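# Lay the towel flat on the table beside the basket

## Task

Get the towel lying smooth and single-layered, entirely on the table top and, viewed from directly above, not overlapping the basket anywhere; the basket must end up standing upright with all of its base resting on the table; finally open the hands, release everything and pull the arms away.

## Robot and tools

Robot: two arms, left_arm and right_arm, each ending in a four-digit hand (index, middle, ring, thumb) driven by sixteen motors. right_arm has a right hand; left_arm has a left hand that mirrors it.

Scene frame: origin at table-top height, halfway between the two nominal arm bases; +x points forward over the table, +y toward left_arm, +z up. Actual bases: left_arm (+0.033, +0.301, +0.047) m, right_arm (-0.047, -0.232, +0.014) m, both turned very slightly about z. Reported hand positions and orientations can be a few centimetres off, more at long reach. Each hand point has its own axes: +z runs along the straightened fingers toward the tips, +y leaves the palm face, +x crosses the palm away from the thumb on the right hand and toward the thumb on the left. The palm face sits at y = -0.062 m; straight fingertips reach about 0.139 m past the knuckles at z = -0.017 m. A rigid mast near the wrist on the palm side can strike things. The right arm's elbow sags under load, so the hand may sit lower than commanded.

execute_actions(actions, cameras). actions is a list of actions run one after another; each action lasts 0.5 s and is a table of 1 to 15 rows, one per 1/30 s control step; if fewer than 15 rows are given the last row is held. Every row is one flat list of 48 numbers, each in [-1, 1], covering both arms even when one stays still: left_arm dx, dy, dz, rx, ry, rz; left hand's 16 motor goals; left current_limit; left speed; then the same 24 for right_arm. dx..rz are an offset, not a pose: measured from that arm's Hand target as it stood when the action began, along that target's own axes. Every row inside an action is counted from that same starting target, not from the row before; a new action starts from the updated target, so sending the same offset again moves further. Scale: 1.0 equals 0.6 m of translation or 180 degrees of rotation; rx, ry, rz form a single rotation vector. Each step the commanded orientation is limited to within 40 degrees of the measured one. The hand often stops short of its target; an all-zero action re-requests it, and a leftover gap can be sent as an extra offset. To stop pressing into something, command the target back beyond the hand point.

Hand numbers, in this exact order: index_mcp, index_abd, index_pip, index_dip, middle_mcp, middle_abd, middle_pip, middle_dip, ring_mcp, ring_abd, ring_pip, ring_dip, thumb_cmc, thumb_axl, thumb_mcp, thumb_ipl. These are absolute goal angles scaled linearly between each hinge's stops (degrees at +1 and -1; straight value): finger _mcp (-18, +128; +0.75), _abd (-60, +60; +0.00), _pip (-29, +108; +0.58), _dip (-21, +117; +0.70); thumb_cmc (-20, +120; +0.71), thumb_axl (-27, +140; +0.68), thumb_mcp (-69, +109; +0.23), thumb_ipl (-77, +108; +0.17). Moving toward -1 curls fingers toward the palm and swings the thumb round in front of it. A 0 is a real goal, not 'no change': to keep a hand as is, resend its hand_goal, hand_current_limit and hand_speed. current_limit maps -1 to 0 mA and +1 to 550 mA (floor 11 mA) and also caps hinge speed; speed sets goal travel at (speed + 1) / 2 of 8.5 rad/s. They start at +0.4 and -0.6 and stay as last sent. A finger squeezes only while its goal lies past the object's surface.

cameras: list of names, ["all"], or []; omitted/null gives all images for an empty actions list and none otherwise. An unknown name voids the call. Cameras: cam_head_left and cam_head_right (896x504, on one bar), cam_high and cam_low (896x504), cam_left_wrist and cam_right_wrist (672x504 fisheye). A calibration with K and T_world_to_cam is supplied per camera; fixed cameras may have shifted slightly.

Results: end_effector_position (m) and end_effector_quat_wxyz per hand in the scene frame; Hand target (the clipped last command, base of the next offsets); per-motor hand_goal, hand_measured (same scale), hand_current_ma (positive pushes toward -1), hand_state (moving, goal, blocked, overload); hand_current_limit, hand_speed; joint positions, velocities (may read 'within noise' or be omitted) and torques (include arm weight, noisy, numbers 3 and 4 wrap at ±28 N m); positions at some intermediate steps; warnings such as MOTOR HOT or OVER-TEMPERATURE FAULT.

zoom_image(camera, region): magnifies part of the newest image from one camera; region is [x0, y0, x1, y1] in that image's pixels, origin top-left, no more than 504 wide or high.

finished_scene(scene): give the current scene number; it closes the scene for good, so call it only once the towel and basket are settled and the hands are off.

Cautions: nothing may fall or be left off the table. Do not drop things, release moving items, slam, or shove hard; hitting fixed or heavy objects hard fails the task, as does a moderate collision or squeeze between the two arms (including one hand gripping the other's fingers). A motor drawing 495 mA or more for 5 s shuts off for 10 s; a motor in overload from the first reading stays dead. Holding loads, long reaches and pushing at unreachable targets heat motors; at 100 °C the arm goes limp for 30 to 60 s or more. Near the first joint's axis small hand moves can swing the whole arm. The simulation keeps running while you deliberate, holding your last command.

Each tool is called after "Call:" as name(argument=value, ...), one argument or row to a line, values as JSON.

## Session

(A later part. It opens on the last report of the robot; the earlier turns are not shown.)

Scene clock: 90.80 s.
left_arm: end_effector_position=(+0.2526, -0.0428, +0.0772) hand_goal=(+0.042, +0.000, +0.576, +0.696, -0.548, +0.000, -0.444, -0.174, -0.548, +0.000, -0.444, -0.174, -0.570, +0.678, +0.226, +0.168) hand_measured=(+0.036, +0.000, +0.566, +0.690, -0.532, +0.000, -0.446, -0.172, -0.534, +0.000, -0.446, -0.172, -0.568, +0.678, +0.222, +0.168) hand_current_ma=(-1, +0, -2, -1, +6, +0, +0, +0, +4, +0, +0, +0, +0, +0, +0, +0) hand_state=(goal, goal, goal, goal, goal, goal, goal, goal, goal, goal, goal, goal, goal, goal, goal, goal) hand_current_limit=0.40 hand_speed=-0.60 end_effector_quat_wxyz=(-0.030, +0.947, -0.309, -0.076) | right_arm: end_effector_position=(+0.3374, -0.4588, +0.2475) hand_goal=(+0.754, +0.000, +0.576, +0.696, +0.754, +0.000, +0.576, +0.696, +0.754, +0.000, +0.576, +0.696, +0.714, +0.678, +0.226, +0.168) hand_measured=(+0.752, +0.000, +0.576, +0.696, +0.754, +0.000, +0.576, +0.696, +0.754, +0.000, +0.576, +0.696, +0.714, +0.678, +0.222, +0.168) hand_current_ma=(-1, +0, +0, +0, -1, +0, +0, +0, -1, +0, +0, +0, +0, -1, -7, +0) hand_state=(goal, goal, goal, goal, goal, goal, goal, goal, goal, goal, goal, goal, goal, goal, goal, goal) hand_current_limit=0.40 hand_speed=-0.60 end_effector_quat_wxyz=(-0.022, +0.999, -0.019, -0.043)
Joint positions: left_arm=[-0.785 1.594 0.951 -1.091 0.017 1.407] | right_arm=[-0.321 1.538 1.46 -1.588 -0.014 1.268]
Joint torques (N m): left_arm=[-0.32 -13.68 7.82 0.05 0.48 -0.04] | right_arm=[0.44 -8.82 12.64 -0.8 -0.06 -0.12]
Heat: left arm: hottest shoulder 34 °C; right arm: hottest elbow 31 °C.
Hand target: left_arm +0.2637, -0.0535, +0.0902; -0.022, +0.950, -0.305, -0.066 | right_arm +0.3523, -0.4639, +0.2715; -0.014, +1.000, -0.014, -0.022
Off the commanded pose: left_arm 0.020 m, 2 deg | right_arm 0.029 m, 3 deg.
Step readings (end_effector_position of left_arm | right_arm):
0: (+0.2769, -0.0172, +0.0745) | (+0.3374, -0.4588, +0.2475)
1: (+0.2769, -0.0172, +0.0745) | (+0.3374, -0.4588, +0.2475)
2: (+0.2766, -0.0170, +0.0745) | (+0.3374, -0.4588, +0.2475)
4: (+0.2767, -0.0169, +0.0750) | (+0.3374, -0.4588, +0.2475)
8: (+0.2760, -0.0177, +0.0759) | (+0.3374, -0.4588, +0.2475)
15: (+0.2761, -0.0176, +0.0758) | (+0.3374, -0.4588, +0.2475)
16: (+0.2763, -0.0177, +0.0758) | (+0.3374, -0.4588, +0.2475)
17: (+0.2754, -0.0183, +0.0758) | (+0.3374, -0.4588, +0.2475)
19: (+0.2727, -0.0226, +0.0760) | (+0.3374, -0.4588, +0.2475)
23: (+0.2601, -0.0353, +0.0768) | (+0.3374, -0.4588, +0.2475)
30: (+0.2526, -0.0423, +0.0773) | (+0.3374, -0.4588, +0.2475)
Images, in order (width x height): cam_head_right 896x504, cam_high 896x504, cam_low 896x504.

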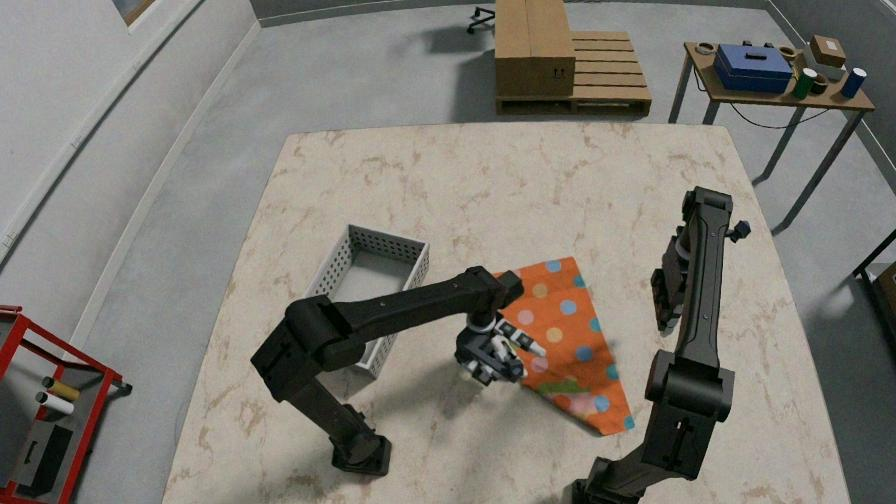

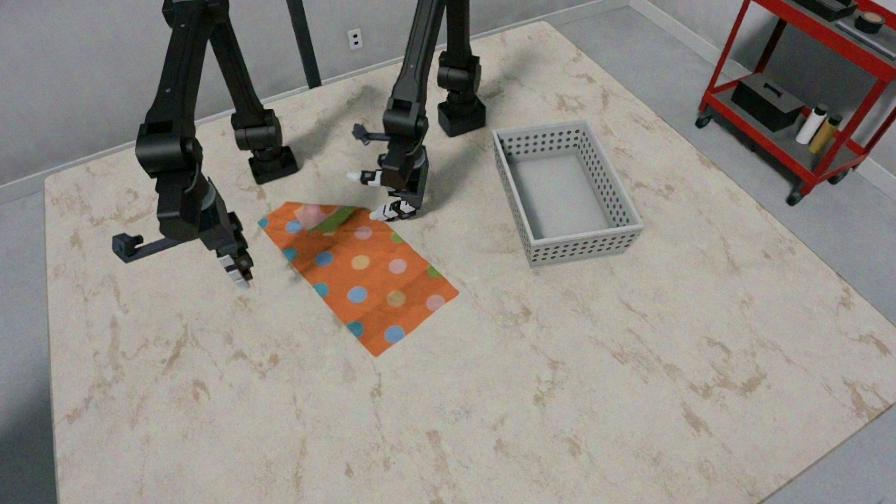

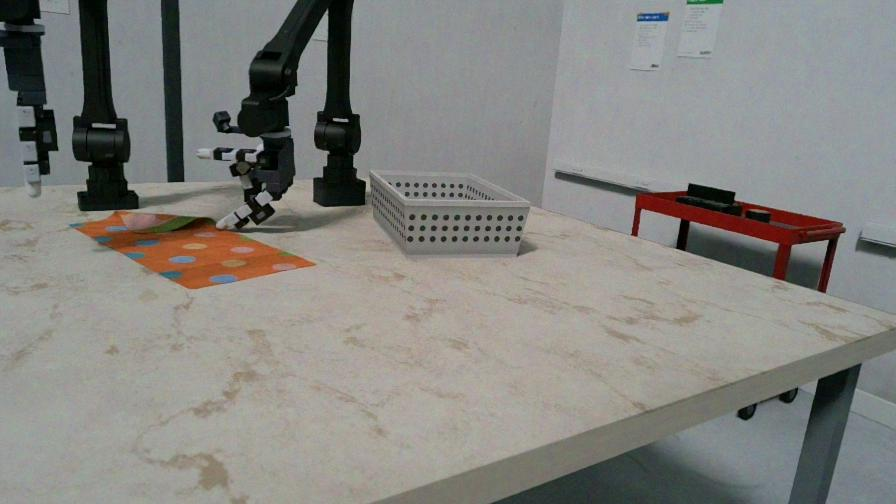

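Call:
execute_actions(
  actions=[
    [[0,-0.03,-0.03,0,0,0, 0.041,0,0.576,0.696,-0.548,0,-0.445,-0.174,-0.548,0,-0.445,-0.174,-0.571,0.678,0.226,0.168,0.4,-0.6, 0.0816,-0.0212,-0.0031,0,0,0, 0.754,0,0.576,0.696,0.754,0,0.576,0.696,0.754,0,0.576,0.696,0.714,0.678,0.226,0.168,0.4,-0.6]],
    [[0,-0.03,-0.02,0,0,0, 0.041,0,0.576,0.696,-0.548,0,-0.445,-0.174,-0.548,0,-0.445,-0.174,-0.571,0.678,0.226,0.168,0.4,-0.6, 0.0816,-0.0212,-0.0031,0,0,0, 0.754,0,0.576,0.696,0.754,0,0.576,0.696,0.754,0,0.576,0.696,0.714,0.678,0.226,0.168,0.4,-0.6]],
    [[0,0,0,0,0,0, 0.041,0,0.576,0.696,-0.548,0,-0.445,-0.174,-0.548,0,-0.445,-0.174,-0.571,0.678,0.226,0.168,0.4,-0.6, 0.0816,-0.0212,-0.0031,0,0,0, 0.754,0,0.576,0.696,0.754,0,0.576,0.696,0.754,0,0.576,0.696,0.714,0.678,0.226,0.168,0.4,-0.6]],
    [[0,0,0,0,0,0, 0.041,0,0.576,0.696,-0.548,0,-0.445,-0.174,-0.548,0,-0.445,-0.174,-0.571,0.678,0.226,0.168,0.4,-0.6, -0.0078,-0.0949,0.028,0,0,0, 0.754,0,0.576,0.696,0.754,0,0.576,0.696,0.754,0,0.576,0.696,0.714,0.678,0.226,0.168,0.4,-0.6]],
    [[0,0,0,0,0,0, 0.041,0,0.576,0.696,-0.548,0,-0.445,-0.174,-0.548,0,-0.445,-0.174,-0.571,0.678,0.226,0.168,0.4,-0.6, -0.0078,-0.0949,0.028,0,0,0, 0.754,0,0.576,0.696,0.754,0,0.576,0.696,0.754,0,0.576,0.696,0.714,0.678,0.226,0.168,0.4,-0.6]],
  ],
  cameras=["cam_head_left","cam_head_right","cam_high","cam_low"],
)

Scene clock: 95.77 s.
left_arm: end_effector_position=(+0.2774, -0.0176, +0.1020) hand_goal=(+0.042, +0.000, +0.576, +0.696, -0.548, +0.000, -0.444, -0.174, -0.548, +0.000, -0.444, -0.174, -0.570, +0.678, +0.226, +0.168) hand_measured=(+0.046, +0.000, +0.576, +0.694, -0.532, +0.000, -0.446, -0.172, -0.534, +0.000, -0.446, -0.172, -0.568, +0.678, +0.222, +0.168) hand_current_ma=(+0, +0, +0, +0, +6, +0, +0, +0, +4, +0, +0, +0, +0, +0, +0, +0) hand_state=(goal, goal, goal, goal, goal, goal, goal, goal, goal, goal, goal, goal, goal, goal, goal, goal) hand_current_limit=0.40 hand_speed=-0.60 end_effector_quat_wxyz=(-0.031, +0.950, -0.299, -0.082) | right_arm: end_effector_position=(+0.4961, -0.3123, +0.2292) hand_goal=(+0.754, +0.000, +0.576, +0.696, +0.754, +0.000, +0.576, +0.696, +0.754, +0.000, +0.576, +0.696, +0.714, +0.678, +0.226, +0.168) hand_measured=(+0.752, +0.000, +0.576, +0.696, +0.752, +0.000, +0.576, +0.696, +0.752, +0.000, +0.576, +0.696, +0.714, +0.678, +0.222, +0.168) hand_current_ma=(-3, +0, +0, +0, -3, +0, +0, +0, -2, +0, +0, +0, +0, -1, -8, +0) hand_state=(goal, goal, goal, goal, goal, goal, goal, goal, goal, goal, goal, goal, goal, goal, goal, goal) hand_current_limit=0.40 hand_speed=-0.60 end_effector_quat_wxyz=(-0.018, +0.999, -0.003, -0.036)
Joint positions: left_arm=[-0.695 1.559 0.986 -1.174 0.006 1.476] | right_arm=[0.017 1.882 1.863 -1.625 -0.036 1.573]
Joint torques (N m): left_arm=[0.03 -13.98 8.34 0.05 0.35 0.14] | right_arm=[-0.73 -15.03 7.47 0.29 0.07 0.14]
Heat: left arm: hottest shoulder 34 °C; right arm: hottest elbow 31 °C.
Hand target: left_arm +0.2881, -0.0267, +0.1200; -0.022, +0.950, -0.305, -0.066 | right_arm +0.4926, -0.3148, +0.2413; -0.014, +1.000, -0.014, -0.022
Off the commanded pose: left_arm 0.023 m, 2 deg | right_arm 0.013 m, 2 deg.
Step readings (end_effector_position of left_arm | right_arm):
0: (+0.2526, -0.0428, +0.0772) | (+0.3374, -0.4588, +0.2475)
1: (+0.2523, -0.0426, +0.0772) | (+0.3378, -0.4590, +0.2480)
2: (+0.2521, -0.0423, +0.0777) | (+0.3381, -0.4591, +0.2485)
4: (+0.2525, -0.0403, +0.0792) | (+0.3446, -0.4604, +0.2520)
8: (+0.2594, -0.0335, +0.0847) | (+0.3771, -0.4559, +0.2518)
15: (+0.2672, -0.0297, +0.0904) | (+0.3899, -0.4453, +0.2437)
16: (+0.2671, -0.0297, +0.0905) | (+0.3894, -0.4452, +0.2444)
17: (+0.2657, -0.0294, +0.0905) | (+0.3884, -0.4456, +0.2453)
19: (+0.2654, -0.0275, +0.0922) | (+0.3964, -0.4475, +0.2496)
23: (+0.2709, -0.0211, +0.0972) | (+0.4271, -0.4502, +0.2547)
30: (+0.2791, -0.0172, +0.1019) | (+0.4389, -0.4363, +0.2451)
31: (+0.2787, -0.0169, +0.1020) | (+0.4393, -0.4355, +0.2455)
32: (+0.2787, -0.0169, +0.1020) | (+0.4386, -0.4354, +0.2461)
34: (+0.2781, -0.0172, +0.1020) | (+0.4474, -0.4366, +0.2499)
38: (+0.2774, -0.0176, +0.1020) | (+0.4780, -0.4377, +0.2536)
45: (+0.2774, -0.0176, +0.1020) | (+0.4888, -0.4268, +0.2462)
46: (+0.2774, -0.0176, +0.1020) | (+0.4887, -0.4259, +0.2455)
47: (+0.2774, -0.0176, +0.1020) | (+0.4885, -0.4249, +0.2455)
49: (+0.2774, -0.0176, +0.1020) | (+0.4883, -0.4211, +0.2464)
53: (+0.2774, -0.0176, +0.1020) | (+0.4938, -0.3982, +0.2462)
60: (+0.2774, -0.0176, +0.1020) | (+0.5016, -0.3627, +0.2451)
61: (+0.2774, -0.0176, +0.1020) | (+0.5013, -0.3626, +0.2451)
62: (+0.2774, -0.0176, +0.1020) | (+0.5006, -0.3625, +0.2442)
64: (+0.2774, -0.0176, +0.1020) | (+0.4982, -0.3616, +0.2413)
68: (+0.2774, -0.0176, +0.1020) | (+0.4929, -0.3442, +0.2343)
75: (+0.2774, -0.0176, +0.1020) | (+0.4967, -0.3076, +0.2285)
Images, in order (width x height): cam_head_left 896x504, cam_head_right 896x504, cam_high 896x504, cam_low 896x504.

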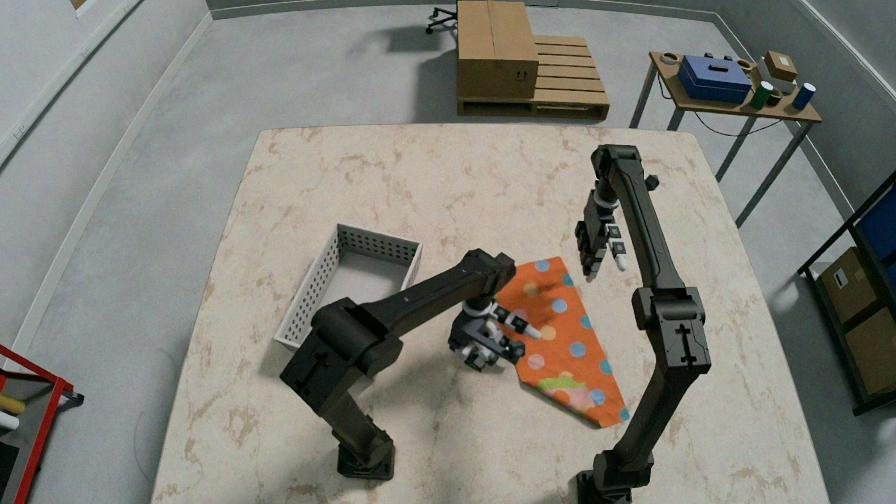

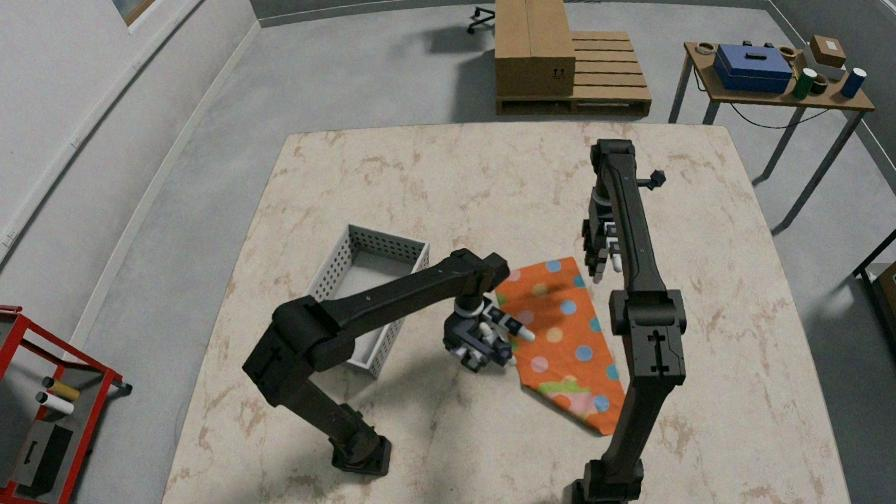

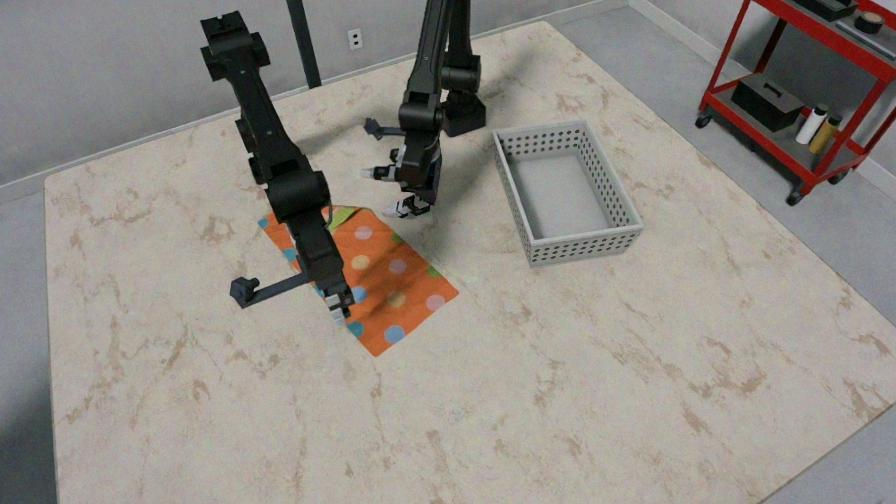

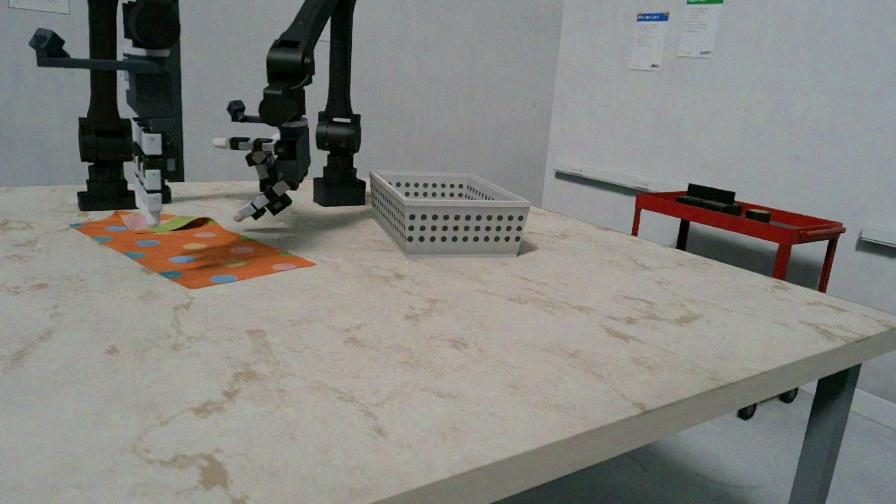

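Call:
execute_actions(
  actions=[
    [[0,0,0,0,0,0, 0.041,0,0.576,0.696,-0.548,0,-0.445,-0.174,-0.548,0,-0.445,-0.174,-0.571,0.678,0.226,0.168,0.4,-0.6, 0.0064,-0.0573,0.043,0,0,0, 0.754,0,0.576,0.696,0.754,0,0.576,0.696,0.754,0,0.576,0.696,0.714,0.678,0.226,0.168,0.4,-0.6]],
    [[0,0,0,0,0,0, 0.041,0,0.576,0.696,-0.548,0,-0.445,-0.174,-0.548,0,-0.445,-0.174,-0.571,0.678,0.226,0.168,0.4,-0.6, 0.0064,-0.0573,0.043,0,0,0, 0.754,0,0.576,0.696,0.754,0,0.576,0.696,0.754,0,0.576,0.696,0.714,0.678,0.226,0.168,0.4,-0.6]],
    [[0,0,0,0,0,0, 0.041,0,0.576,0.696,-0.548,0,-0.445,-0.174,-0.548,0,-0.445,-0.174,-0.571,0.678,0.226,0.168,0.4,-0.6, 0.0024,0.0015,0.0549,0,0,0, 0.754,0,0.576,0.696,0.754,0,0.576,0.696,0.754,0,0.576,0.696,0.714,0.678,0.226,0.168,0.4,-0.6]],
  ],
  cameras=["cam_head_left","cam_head_right","cam_high","cam_low"],
)

Scene clock: 102.87 s.
left_arm: end_effector_position=(+0.2774, -0.0176, +0.1020) hand_goal=(+0.042, +0.000, +0.576, +0.696, -0.548, +0.000, -0.444, -0.174, -0.548, +0.000, -0.444, -0.174, -0.570, +0.678, +0.226, +0.168) hand_measured=(+0.046, +0.000, +0.576, +0.694, -0.532, +0.000, -0.446, -0.172, -0.534, +0.000, -0.446, -0.172, -0.568, +0.678, +0.222, +0.168) hand_current_ma=(+0, +0, +0, +0, +6, +0, +0, +0, +4, +0, +0, +0, +0, +0, +0, +0) hand_state=(goal, goal, goal, goal, goal, goal, goal, goal, goal, goal, goal, goal, goal, goal, goal, goal) hand_current_limit=0.40 hand_speed=-0.60 end_effector_quat_wxyz=(-0.031, +0.950, -0.299, -0.082) | right_arm: end_effector_position=(+0.4967, -0.2439, +0.1594) hand_goal=(+0.754, +0.000, +0.576, +0.696, +0.754, +0.000, +0.576, +0.696, +0.754, +0.000, +0.576, +0.696, +0.714, +0.678, +0.226, +0.168) hand_measured=(+0.752, +0.000, +0.576, +0.696, +0.752, +0.000, +0.576, +0.696, +0.752, +0.000, +0.576, +0.696, +0.714, +0.678, +0.222, +0.168) hand_current_ma=(-3, +0, +0, +0, -3, +0, +0, +0, -3, +0, +0, +0, +0, -1, -8, +0) hand_state=(goal, goal, goal, goal, goal, goal, goal, goal, goal, goal, goal, goal, goal, goal, goal, goal) hand_current_limit=0.40 hand_speed=-0.60 end_effector_quat_wxyz=(-0.015, +0.999, -0.003, -0.031)
Joint positions: left_arm=[-0.695 1.559 0.986 -1.174 0.006 1.476] | right_arm=[0.136 1.906 1.716 -1.438 -0.037 1.693]
Joint torques (N m): left_arm=[-0.21 -14.45 8.31 -0.1 0.37 0.14] | right_arm=[-0.26 -13.51 7.57 0.32 -0.06 0.16]
Heat: left arm: hottest shoulder 34 °C; right arm: hottest waist 30 °C.
Hand target: left_arm +0.2881, -0.0267, +0.1200; -0.022, +0.950, -0.305, -0.066 | right_arm +0.4998, -0.2448, +0.1583; -0.014, +1.000, -0.014, -0.022
Off the commanded pose: left_arm 0.023 m, 2 deg | right_arm 0.003 m, 2 deg.
Step readings (end_effector_position of left_arm | right_arm):
0: (+0.2774, -0.0176, +0.1020) | (+0.4961, -0.3123, +0.2292)
1: (+0.2774, -0.0176, +0.1020) | (+0.4965, -0.3123, +0.2291)
2: (+0.2774, -0.0176, +0.1020) | (+0.4961, -0.3122, +0.2280)
4: (+0.2774, -0.0176, +0.1020) | (+0.4958, -0.3105, +0.2253)
8: (+0.2774, -0.0176, +0.1020) | (+0.4963, -0.2989, +0.2158)
15: (+0.2774, -0.0176, +0.1020) | (+0.4963, -0.2769, +0.2132)
16: (+0.2774, -0.0176, +0.1020) | (+0.4959, -0.2760, +0.2133)
17: (+0.2774, -0.0176, +0.1020) | (+0.4959, -0.2751, +0.2127)
19: (+0.2774, -0.0176, +0.1020) | (+0.4971, -0.2730, +0.2094)
23: (+0.2774, -0.0176, +0.1020) | (+0.4981, -0.2639, +0.2009)
30: (+0.2774, -0.0176, +0.1020) | (+0.4974, -0.2440, +0.1969)
31: (+0.2774, -0.0176, +0.1020) | (+0.4973, -0.2423, +0.1963)
32: (+0.2774, -0.0176, +0.1020) | (+0.4977, -0.2422, +0.1945)
34: (+0.2774, -0.0176, +0.1020) | (+0.4995, -0.2419, +0.1876)
38: (+0.2774, -0.0176, +0.1020) | (+0.4989, -0.2436, +0.1693)
45: (+0.2774, -0.0176, +0.1020) | (+0.4959, -0.2465, +0.1596)
Images, in order (width x height): cam_head_left 896x504, cam_head_right 896x504, cam_high 896x504, cam_low 896x504.

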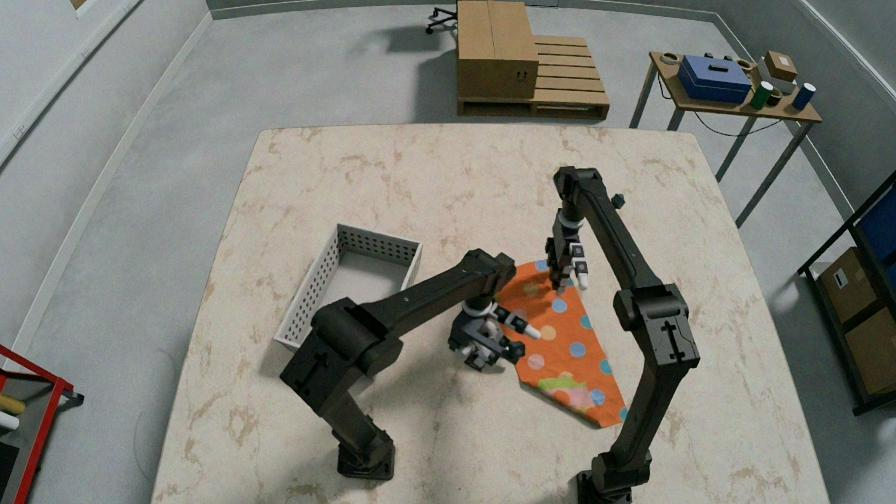

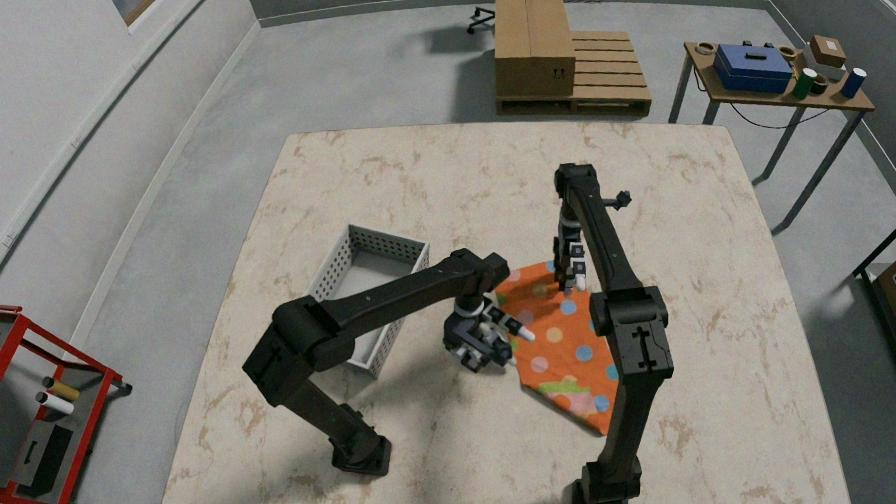

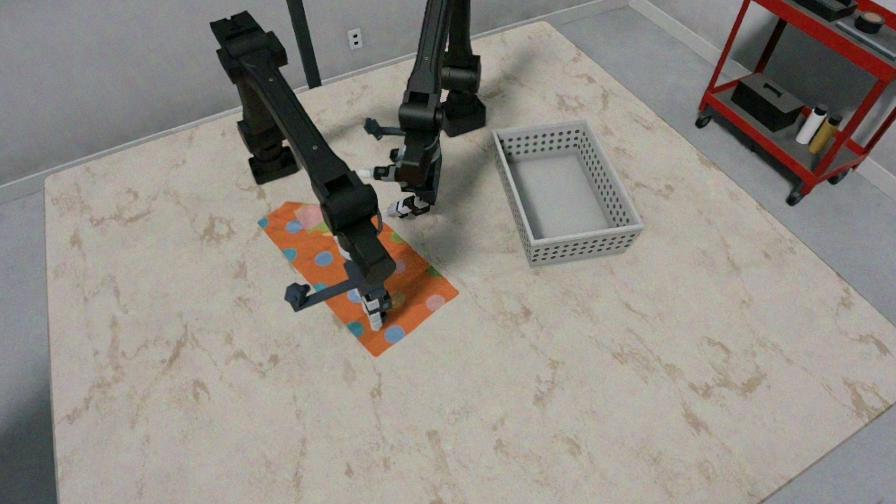

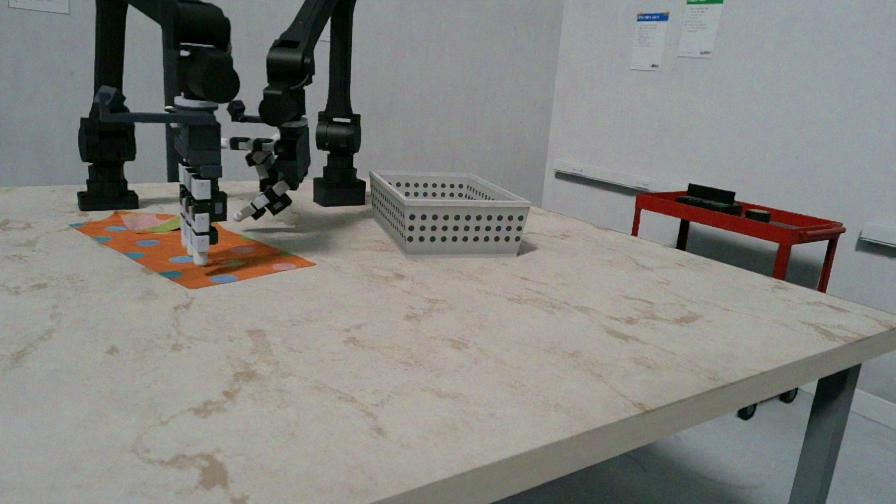

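Call:
execute_actions(
  actions=[
    [[0,0,0,0,0,0, 0.041,0,0.576,0.696,-0.548,0,-0.445,-0.174,-0.548,0,-0.445,-0.174,-0.571,0.678,0.226,0.168,0.4,-0.6, -0.04,0.01,-0.05,0,0,0, 0.754,0,0.576,0.696,0.754,0,0.576,0.696,0.754,0,0.576,0.696,0.714,0.678,0.226,0.168,0.4,-0.6]],
    [[0,0,0,0,0,0, 0.041,0,0.576,0.696,-0.548,0,-0.445,-0.174,-0.548,0,-0.445,-0.174,-0.571,0.678,0.226,0.168,0.4,-0.6, -0.065,0.02,0.002,0,0,0, 0.754,0,0.576,0.696,0.754,0,0.576,0.696,0.754,0,0.576,0.696,0.714,0.678,0.226,0.168,0.4,-0.6]],
    [[0,0,0,0,0,0, 0.041,0,0.576,0.696,-0.548,0,-0.445,-0.174,-0.548,0,-0.445,-0.174,-0.571,0.678,0.226,0.168,0.4,-0.6, -0.0642,0.0188,0.03,0,0,0, 0.754,0,0.576,0.696,0.754,0,0.576,0.696,0.754,0,0.576,0.696,0.714,0.678,0.226,0.168,0.4,-0.6]],
    [[0,0,0,0,0,0, 0.041,0,0.576,0.696,-0.548,0,-0.445,-0.174,-0.548,0,-0.445,-0.174,-0.571,0.678,0.226,0.168,0.4,-0.6, 0.004,0.0026,0.055,0,0,0, 0.754,0,0.576,0.696,0.754,0,0.576,0.696,0.754,0,0.576,0.696,0.714,0.678,0.226,0.168,0.4,-0.6]],
  ],
  cameras=["cam_head_left","cam_high","cam_low"],
)

Scene clock: 106.27 s.
left_arm: end_effector_position=(+0.2774, -0.0176, +0.1020) hand_goal=(+0.042, +0.000, +0.576, +0.696, -0.548, +0.000, -0.444, -0.174, -0.548, +0.000, -0.444, -0.174, -0.570, +0.678, +0.226, +0.168) hand_measured=(+0.046, +0.000, +0.576, +0.694, -0.532, +0.000, -0.446, -0.172, -0.534, +0.000, -0.446, -0.172, -0.568, +0.678, +0.222, +0.168) hand_current_ma=(+0, +0, +0, +0, +6, +0, +0, +0, +4, +0, +0, +0, +0, +0, +0, +0) hand_state=(goal, goal, goal, goal, goal, goal, goal, goal, goal, goal, goal, goal, goal, goal, goal, goal) hand_current_limit=0.40 hand_speed=-0.60 end_effector_quat_wxyz=(-0.031, +0.950, -0.299, -0.082) | right_arm: end_effector_position=(+0.3946, -0.2688, +0.1430) hand_goal=(+0.754, +0.000, +0.576, +0.696, +0.754, +0.000, +0.576, +0.696, +0.754, +0.000, +0.576, +0.696, +0.714, +0.678, +0.226, +0.168) hand_measured=(+0.752, +0.000, +0.576, +0.696, +0.752, +0.000, +0.576, +0.696, +0.752, +0.000, +0.576, +0.696, +0.714, +0.678, +0.222, +0.168) hand_current_ma=(-3, +0, +0, +0, -3, +0, +0, +0, -3, +0, +0, +0, +0, -1, -9, +0) hand_state=(goal, goal, goal, goal, goal, goal, goal, goal, goal, goal, goal, goal, goal, goal, goal, goal) hand_current_limit=0.40 hand_speed=-0.60 end_effector_quat_wxyz=(-0.016, +0.999, -0.015, -0.028)
Joint positions: left_arm=[-0.695 1.559 0.986 -1.174 0.006 1.476] | right_arm=[0.107 1.655 1.322 -1.29 -0.037 1.688]
Joint torques (N m): left_arm=[-0.09 -13.92 8.38 0.06 0.38 0.13] | right_arm=[-0.85 -9.58 7.12 0.4 0.02 -0.11]
Heat: left arm: hottest shoulder 34 °C; right arm: hottest waist 30 °C.
Hand target: left_arm +0.2881, -0.0267, +0.1200; -0.022, +0.950, -0.305, -0.066 | right_arm +0.3990, -0.2724, +0.1398; -0.014, +1.000, -0.014, -0.022
Off the commanded pose: left_arm 0.023 m, 2 deg | right_arm 0.007 m, 1 deg.
Step readings (end_effector_position of left_arm | right_arm):
0: (+0.2774, -0.0176, +0.1020) | (+0.4968, -0.2431, +0.1594)
1: (+0.2774, -0.0176, +0.1020) | (+0.4968, -0.2431, +0.1594)
2: (+0.2774, -0.0176, +0.1020) | (+0.4968, -0.2431, +0.1594)
4: (+0.2774, -0.0176, +0.1020) | (+0.4964, -0.2431, +0.1591)
8: (+0.2774, -0.0176, +0.1020) | (+0.4858, -0.2444, +0.1668)
15: (+0.2774, -0.0176, +0.1020) | (+0.4818, -0.2448, +0.1822)
16: (+0.2774, -0.0176, +0.1020) | (+0.4812, -0.2449, +0.1825)
17: (+0.2774, -0.0176, +0.1020) | (+0.4813, -0.2449, +0.1812)
19: (+0.2774, -0.0176, +0.1020) | (+0.4686, -0.2472, +0.1780)
23: (+0.2774, -0.0176, +0.1020) | (+0.4394, -0.2521, +0.1757)
30: (+0.2774, -0.0176, +0.1020) | (+0.4371, -0.2561, +0.1831)
31: (+0.2774, -0.0176, +0.1020) | (+0.4376, -0.2568, +0.1831)
32: (+0.2774, -0.0176, +0.1020) | (+0.4377, -0.2575, +0.1816)
34: (+0.2774, -0.0176, +0.1020) | (+0.4263, -0.2594, +0.1751)
38: (+0.2774, -0.0176, +0.1020) | (+0.3971, -0.2644, +0.1659)
45: (+0.2774, -0.0176, +0.1020) | (+0.3967, -0.2679, +0.1651)
46: (+0.2774, -0.0176, +0.1020) | (+0.3981, -0.2684, +0.1648)
47: (+0.2774, -0.0176, +0.1020) | (+0.3989, -0.2684, +0.1641)
49: (+0.2774, -0.0176, +0.1020) | (+0.4003, -0.2683, +0.1573)
53: (+0.2774, -0.0176, +0.1020) | (+0.3950, -0.2687, +0.1459)
60: (+0.2774, -0.0176, +0.1020) | (+0.3942, -0.2689, +0.1431)
Images, in order (width x height): cam_head_left 896x504, cam_high 896x504, cam_low 896x504.

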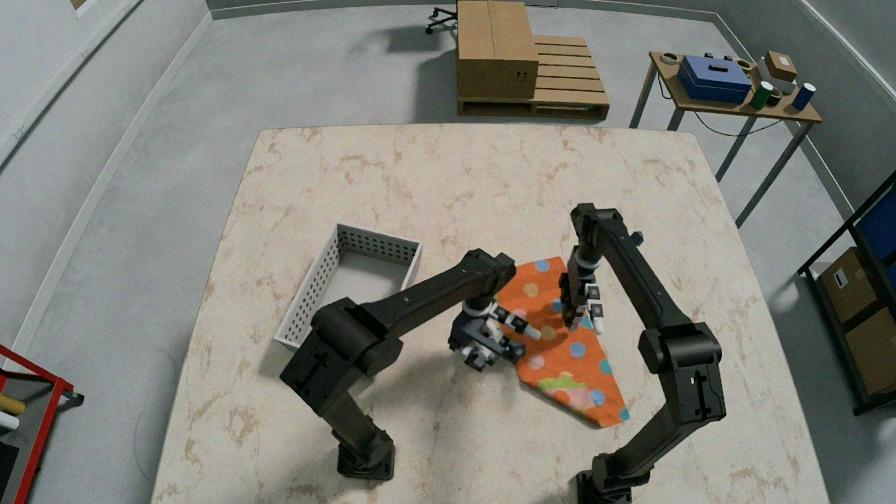

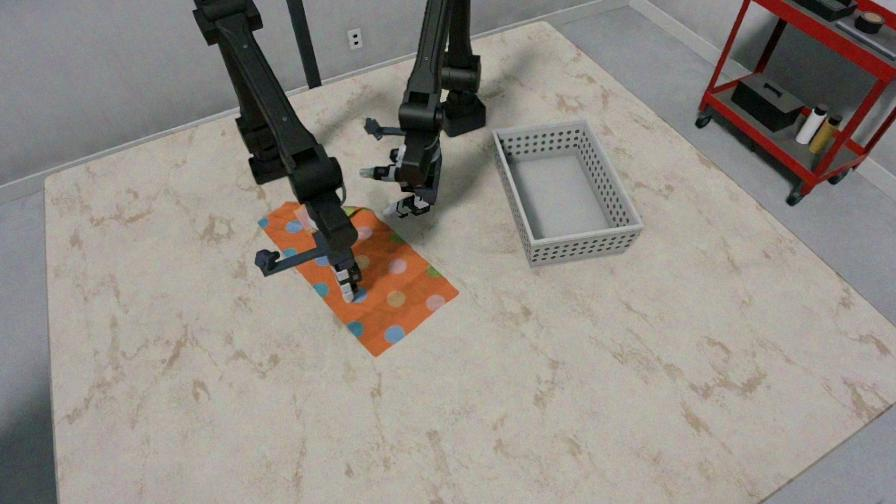

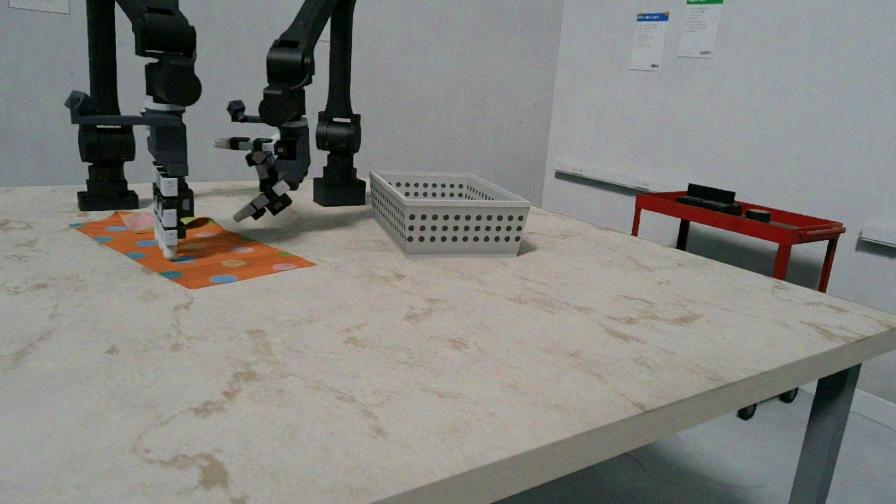

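Call:
execute_actions(
  actions=[
    [[0,0,0,0,0,0, 0.041,0,0.576,0.696,-0.548,0,-0.445,-0.174,-0.548,0,-0.445,-0.174,-0.571,0.678,0.226,0.168,0.4,-0.6, 0.0015,0.0009,0.036,0,0,0, 0.754,0,0.576,0.696,0.754,0,0.576,0.696,0.754,0,0.576,0.696,0.714,0.678,0.226,0.168,0.4,-0.6]],
  ],
  cameras=["cam_head_right","cam_high","cam_low"],
)

Call:
zoom_image(
  camera="cam_low",
  region=[60, 180, 300, 290],
)

Call:
zoom_image(
  camera="cam_high",
  region=[240, 170, 460, 300],
)

Call:
zoom_image(
  camera="cam_head_right",
  region=[460, 280, 660, 450],
)

Scene clock: 107.60 s.
left_arm: end_effector_position=(+0.2774, -0.0176, +0.1020) hand_goal=(+0.042, +0.000, +0.576, +0.696, -0.548, +0.000, -0.444, -0.174, -0.548, +0.000, -0.444, -0.174, -0.570, +0.678, +0.226, +0.168) hand_measured=(+0.046, +0.000, +0.576, +0.694, -0.532, +0.000, -0.446, -0.172, -0.534, +0.000, -0.446, -0.172, -0.568, +0.678, +0.222, +0.168) hand_current_ma=(+0, +0, +0, +0, +6, +0, +0, +0, +4, +0, +0, +0, +0, +0, +0, +0) hand_state=(goal, goal, goal, goal, goal, goal, goal, goal, goal, goal, goal, goal, goal, goal, goal, goal) hand_current_limit=0.40 hand_speed=-0.60 end_effector_quat_wxyz=(-0.031, +0.950, -0.299, -0.082) | right_arm: end_effector_position=(+0.3980, -0.2678, +0.1348) hand_goal=(+0.754, +0.000, +0.576, +0.696, +0.754, +0.000, +0.576, +0.696, +0.754, +0.000, +0.576, +0.696, +0.714, +0.678, +0.226, +0.168) hand_measured=(+0.752, +0.000, +0.576, +0.696, +0.752, +0.000, +0.576, +0.696, +0.752, +0.022, +0.576, +0.696, +0.714, +0.678, +0.222, +0.168) hand_current_ma=(-3, +0, +0, +0, -3, +0, +0, +0, -3, +50, +0, +0, +0, -1, -10, +0) hand_state=(goal, goal, goal, goal, goal, goal, goal, goal, goal, blocked, goal, goal, goal, goal, goal, goal) hand_current_limit=0.40 hand_speed=-0.60 end_effector_quat_wxyz=(-0.016, +1.000, -0.019, -0.016)
Joint positions: left_arm=[-0.695 1.559 0.986 -1.174 0.006 1.476] | right_arm=[0.109 1.656 1.303 -1.246 -0.036 1.698]
Joint torques (N m): left_arm=[-0.09 -14.33 8.35 -0.05 0.37 0.16] | right_arm=[-0.85 -8.41 5.79 0.87 0.01 -0.11]
Heat: left arm: hottest shoulder 34 °C; right arm: hottest waist 30 °C.
Hand target: left_arm +0.2881, -0.0267, +0.1200; -0.022, +0.950, -0.305, -0.066 | right_arm +0.3989, -0.2724, +0.1182; -0.014, +1.000, -0.014, -0.022
Off the commanded pose: left_arm 0.023 m, 2 deg | right_arm 0.017 m, 1 deg.
Step readings (end_effector_position of left_arm | right_arm):
0: (+0.2774, -0.0176, +0.1020) | (+0.3946, -0.2688, +0.1430)
1: (+0.2774, -0.0176, +0.1020) | (+0.3946, -0.2688, +0.1430)
2: (+0.2774, -0.0176, +0.1020) | (+0.3950, -0.2688, +0.1418)
4: (+0.2774, -0.0176, +0.1020) | (+0.3967, -0.2687, +0.1386)
8: (+0.2774, -0.0176, +0.1020) | (+0.3977, -0.2685, +0.1348)
15: (+0.2774, -0.0176, +0.1020) | (+0.3980, -0.2685, +0.1348)
Images, in order (width x height): cam_head_right 896x504, cam_high 896x504, cam_low 896x504.

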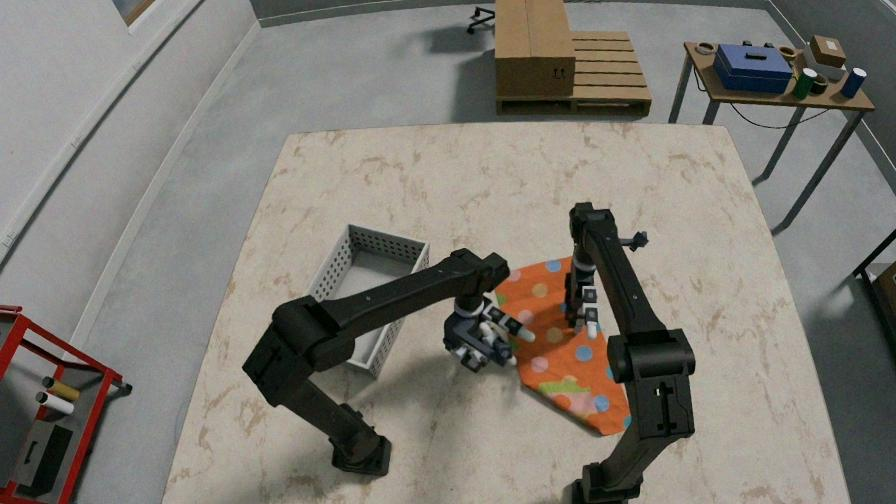

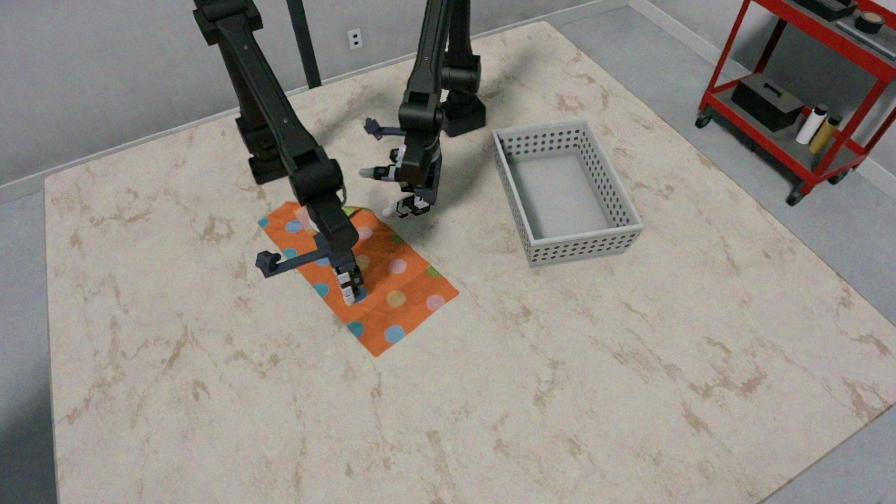

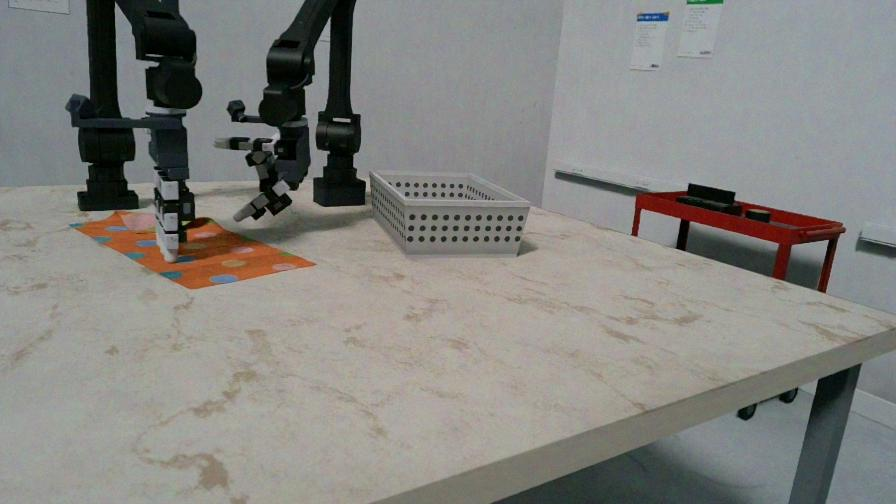

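Scaled by 2.100 from the camera's 896x504 image, which has a finer 1280x720 frame.

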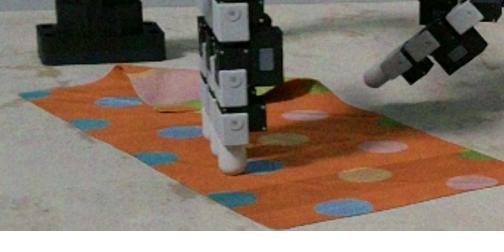

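Scaled by 2.291 from the camera's 896x504 image, which has a finer 1280x720 frame.

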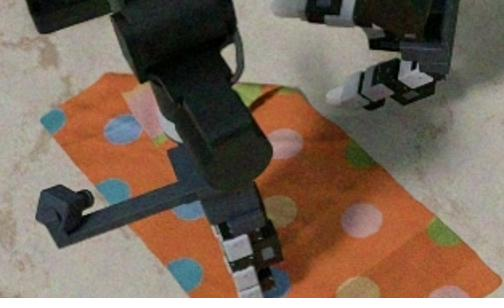

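Scaled by 2.520 from the camera's 896x504 image, which has a finer 1280x720 frame.

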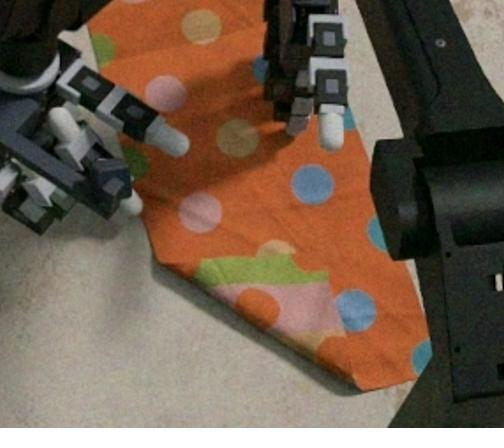

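Call:
execute_actions(
  actions=[
    [[0.0167,0,0.0348,0,0,0, 0.041,0,0.576,0.696,-0.548,0,-0.445,-0.174,-0.548,0,-0.445,-0.174,-0.571,0.678,0.226,0.168,0.4,-0.6, 0,0,0,0,0,0, 0.754,0,0.576,0.696,0.754,0,0.576,0.696,0.754,0,0.576,0.696,0.714,0.678,0.226,0.168,0.4,-0.6]],
  ],
  cameras=["cam_high","cam_low"],
)

Call:
zoom_image(
  camera="cam_low",
  region=[150, 190, 310, 250],
)

Call:
zoom_image(
  camera="cam_high",
  region=[330, 170, 450, 250],
)

Scene clock: 110.77 s.
left_arm: end_effector_position=(+0.2831, -0.0226, +0.0936) hand_goal=(+0.042, +0.000, +0.576, +0.696, -0.548, +0.000, -0.444, -0.174, -0.548, +0.000, -0.444, -0.174, -0.570, +0.678, +0.226, +0.168) hand_measured=(+0.046, +0.000, +0.576, +0.694, -0.532, +0.000, -0.446, -0.172, -0.534, +0.000, -0.446, -0.172, -0.568, +0.678, +0.222, +0.168) hand_current_ma=(+0, +0, +0, +0, +6, +0, +0, +0, +4, +0, +0, +0, +0, +0, +0, +0) hand_state=(goal, goal, goal, goal, goal, goal, goal, goal, goal, goal, goal, goal, goal, goal, goal, goal) hand_current_limit=0.40 hand_speed=-0.60 end_effector_quat_wxyz=(-0.028, +0.950, -0.301, -0.074) | right_arm: end_effector_position=(+0.3980, -0.2678, +0.1348) hand_goal=(+0.754, +0.000, +0.576, +0.696, +0.754, +0.000, +0.576, +0.696, +0.754, +0.000, +0.576, +0.696, +0.714, +0.678, +0.226, +0.168) hand_measured=(+0.752, +0.000, +0.576, +0.696, +0.752, +0.000, +0.576, +0.696, +0.752, +0.022, +0.576, +0.696, +0.714, +0.678, +0.222, +0.168) hand_current_ma=(-3, +0, +0, +0, -3, +0, +0, +0, -3, +50, +0, +0, +0, -1, -10, +0) hand_state=(goal, goal, goal, goal, goal, goal, goal, goal, goal, blocked, goal, goal, goal, goal, goal, goal) hand_current_limit=0.40 hand_speed=-0.60 end_effector_quat_wxyz=(-0.016, +1.000, -0.019, -0.016)
Joint positions: left_arm=[-0.695 1.58 0.986 -1.136 0.006 1.479] | right_arm=[0.109 1.656 1.303 -1.246 -0.036 1.698]
Joint torques (N m): left_arm=[-0.03 -12.28 7.65 0.66 0.33 0.12] | right_arm=[-0.85 -8.82 5.83 0.83 -0.01 -0.12]
Heat: left arm: hottest shoulder 34 °C; right arm: hottest waist 30 °C.
Hand target: left_arm +0.2938, -0.0308, +0.0979; -0.022, +0.950, -0.305, -0.066 | right_arm +0.3989, -0.2724, +0.1182; -0.014, +1.000, -0.014, -0.022
Off the commanded pose: left_arm 0.014 m, 1 deg | right_arm 0.017 m, 1 deg.
Step readings (end_effector_position of left_arm | right_arm):
0: (+0.2774, -0.0176, +0.1020) | (+0.3980, -0.2678, +0.1348)
1: (+0.2774, -0.0176, +0.1020) | (+0.3980, -0.2678, +0.1348)
2: (+0.2773, -0.0175, +0.1020) | (+0.3980, -0.2678, +0.1348)
4: (+0.2782, -0.0183, +0.1020) | (+0.3980, -0.2678, +0.1348)
8: (+0.2818, -0.0214, +0.0989) | (+0.3980, -0.2678, +0.1348)
15: (+0.2831, -0.0226, +0.0936) | (+0.3980, -0.2678, +0.1348)
Images, in order (width x height): cam_high 896x504, cam_low 896x504.

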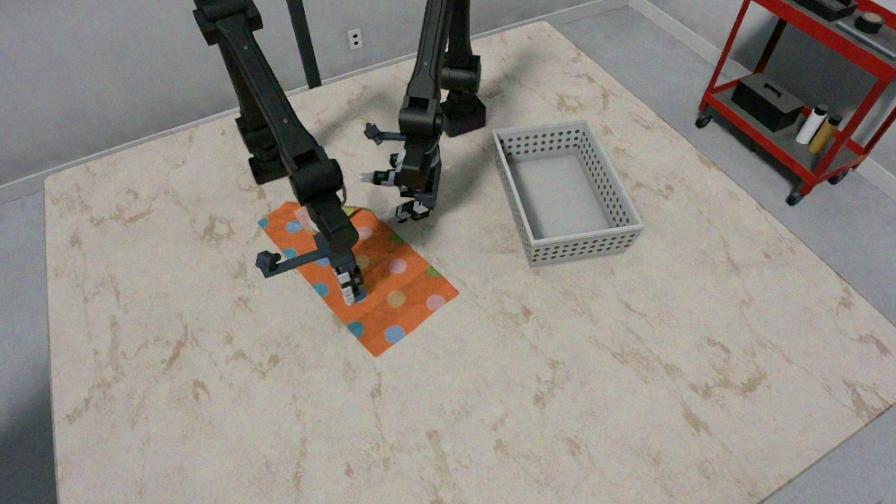

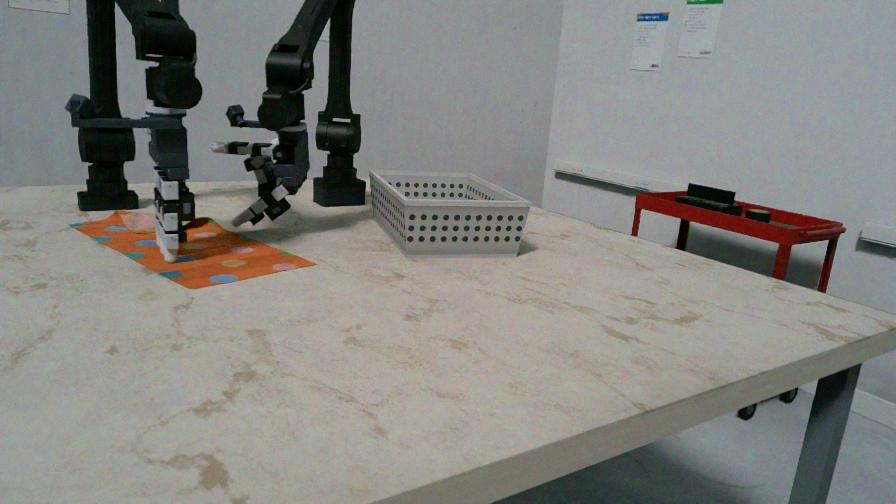

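Scaled by 3.150 from the camera's 896x504 image, which has a finer 1280x720 frame.

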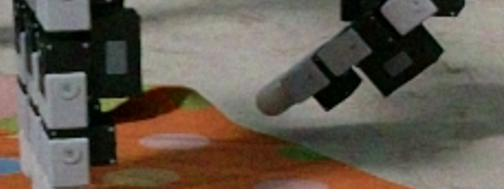

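Scaled by 4.200 from the camera's 896x504 image, which has a finer 1280x720 frame.

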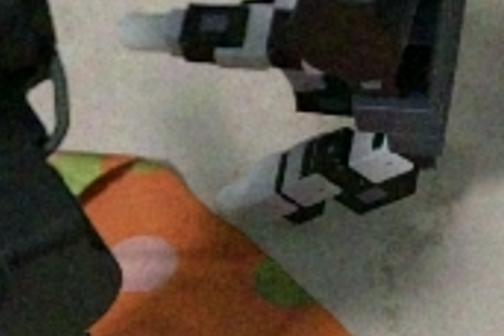

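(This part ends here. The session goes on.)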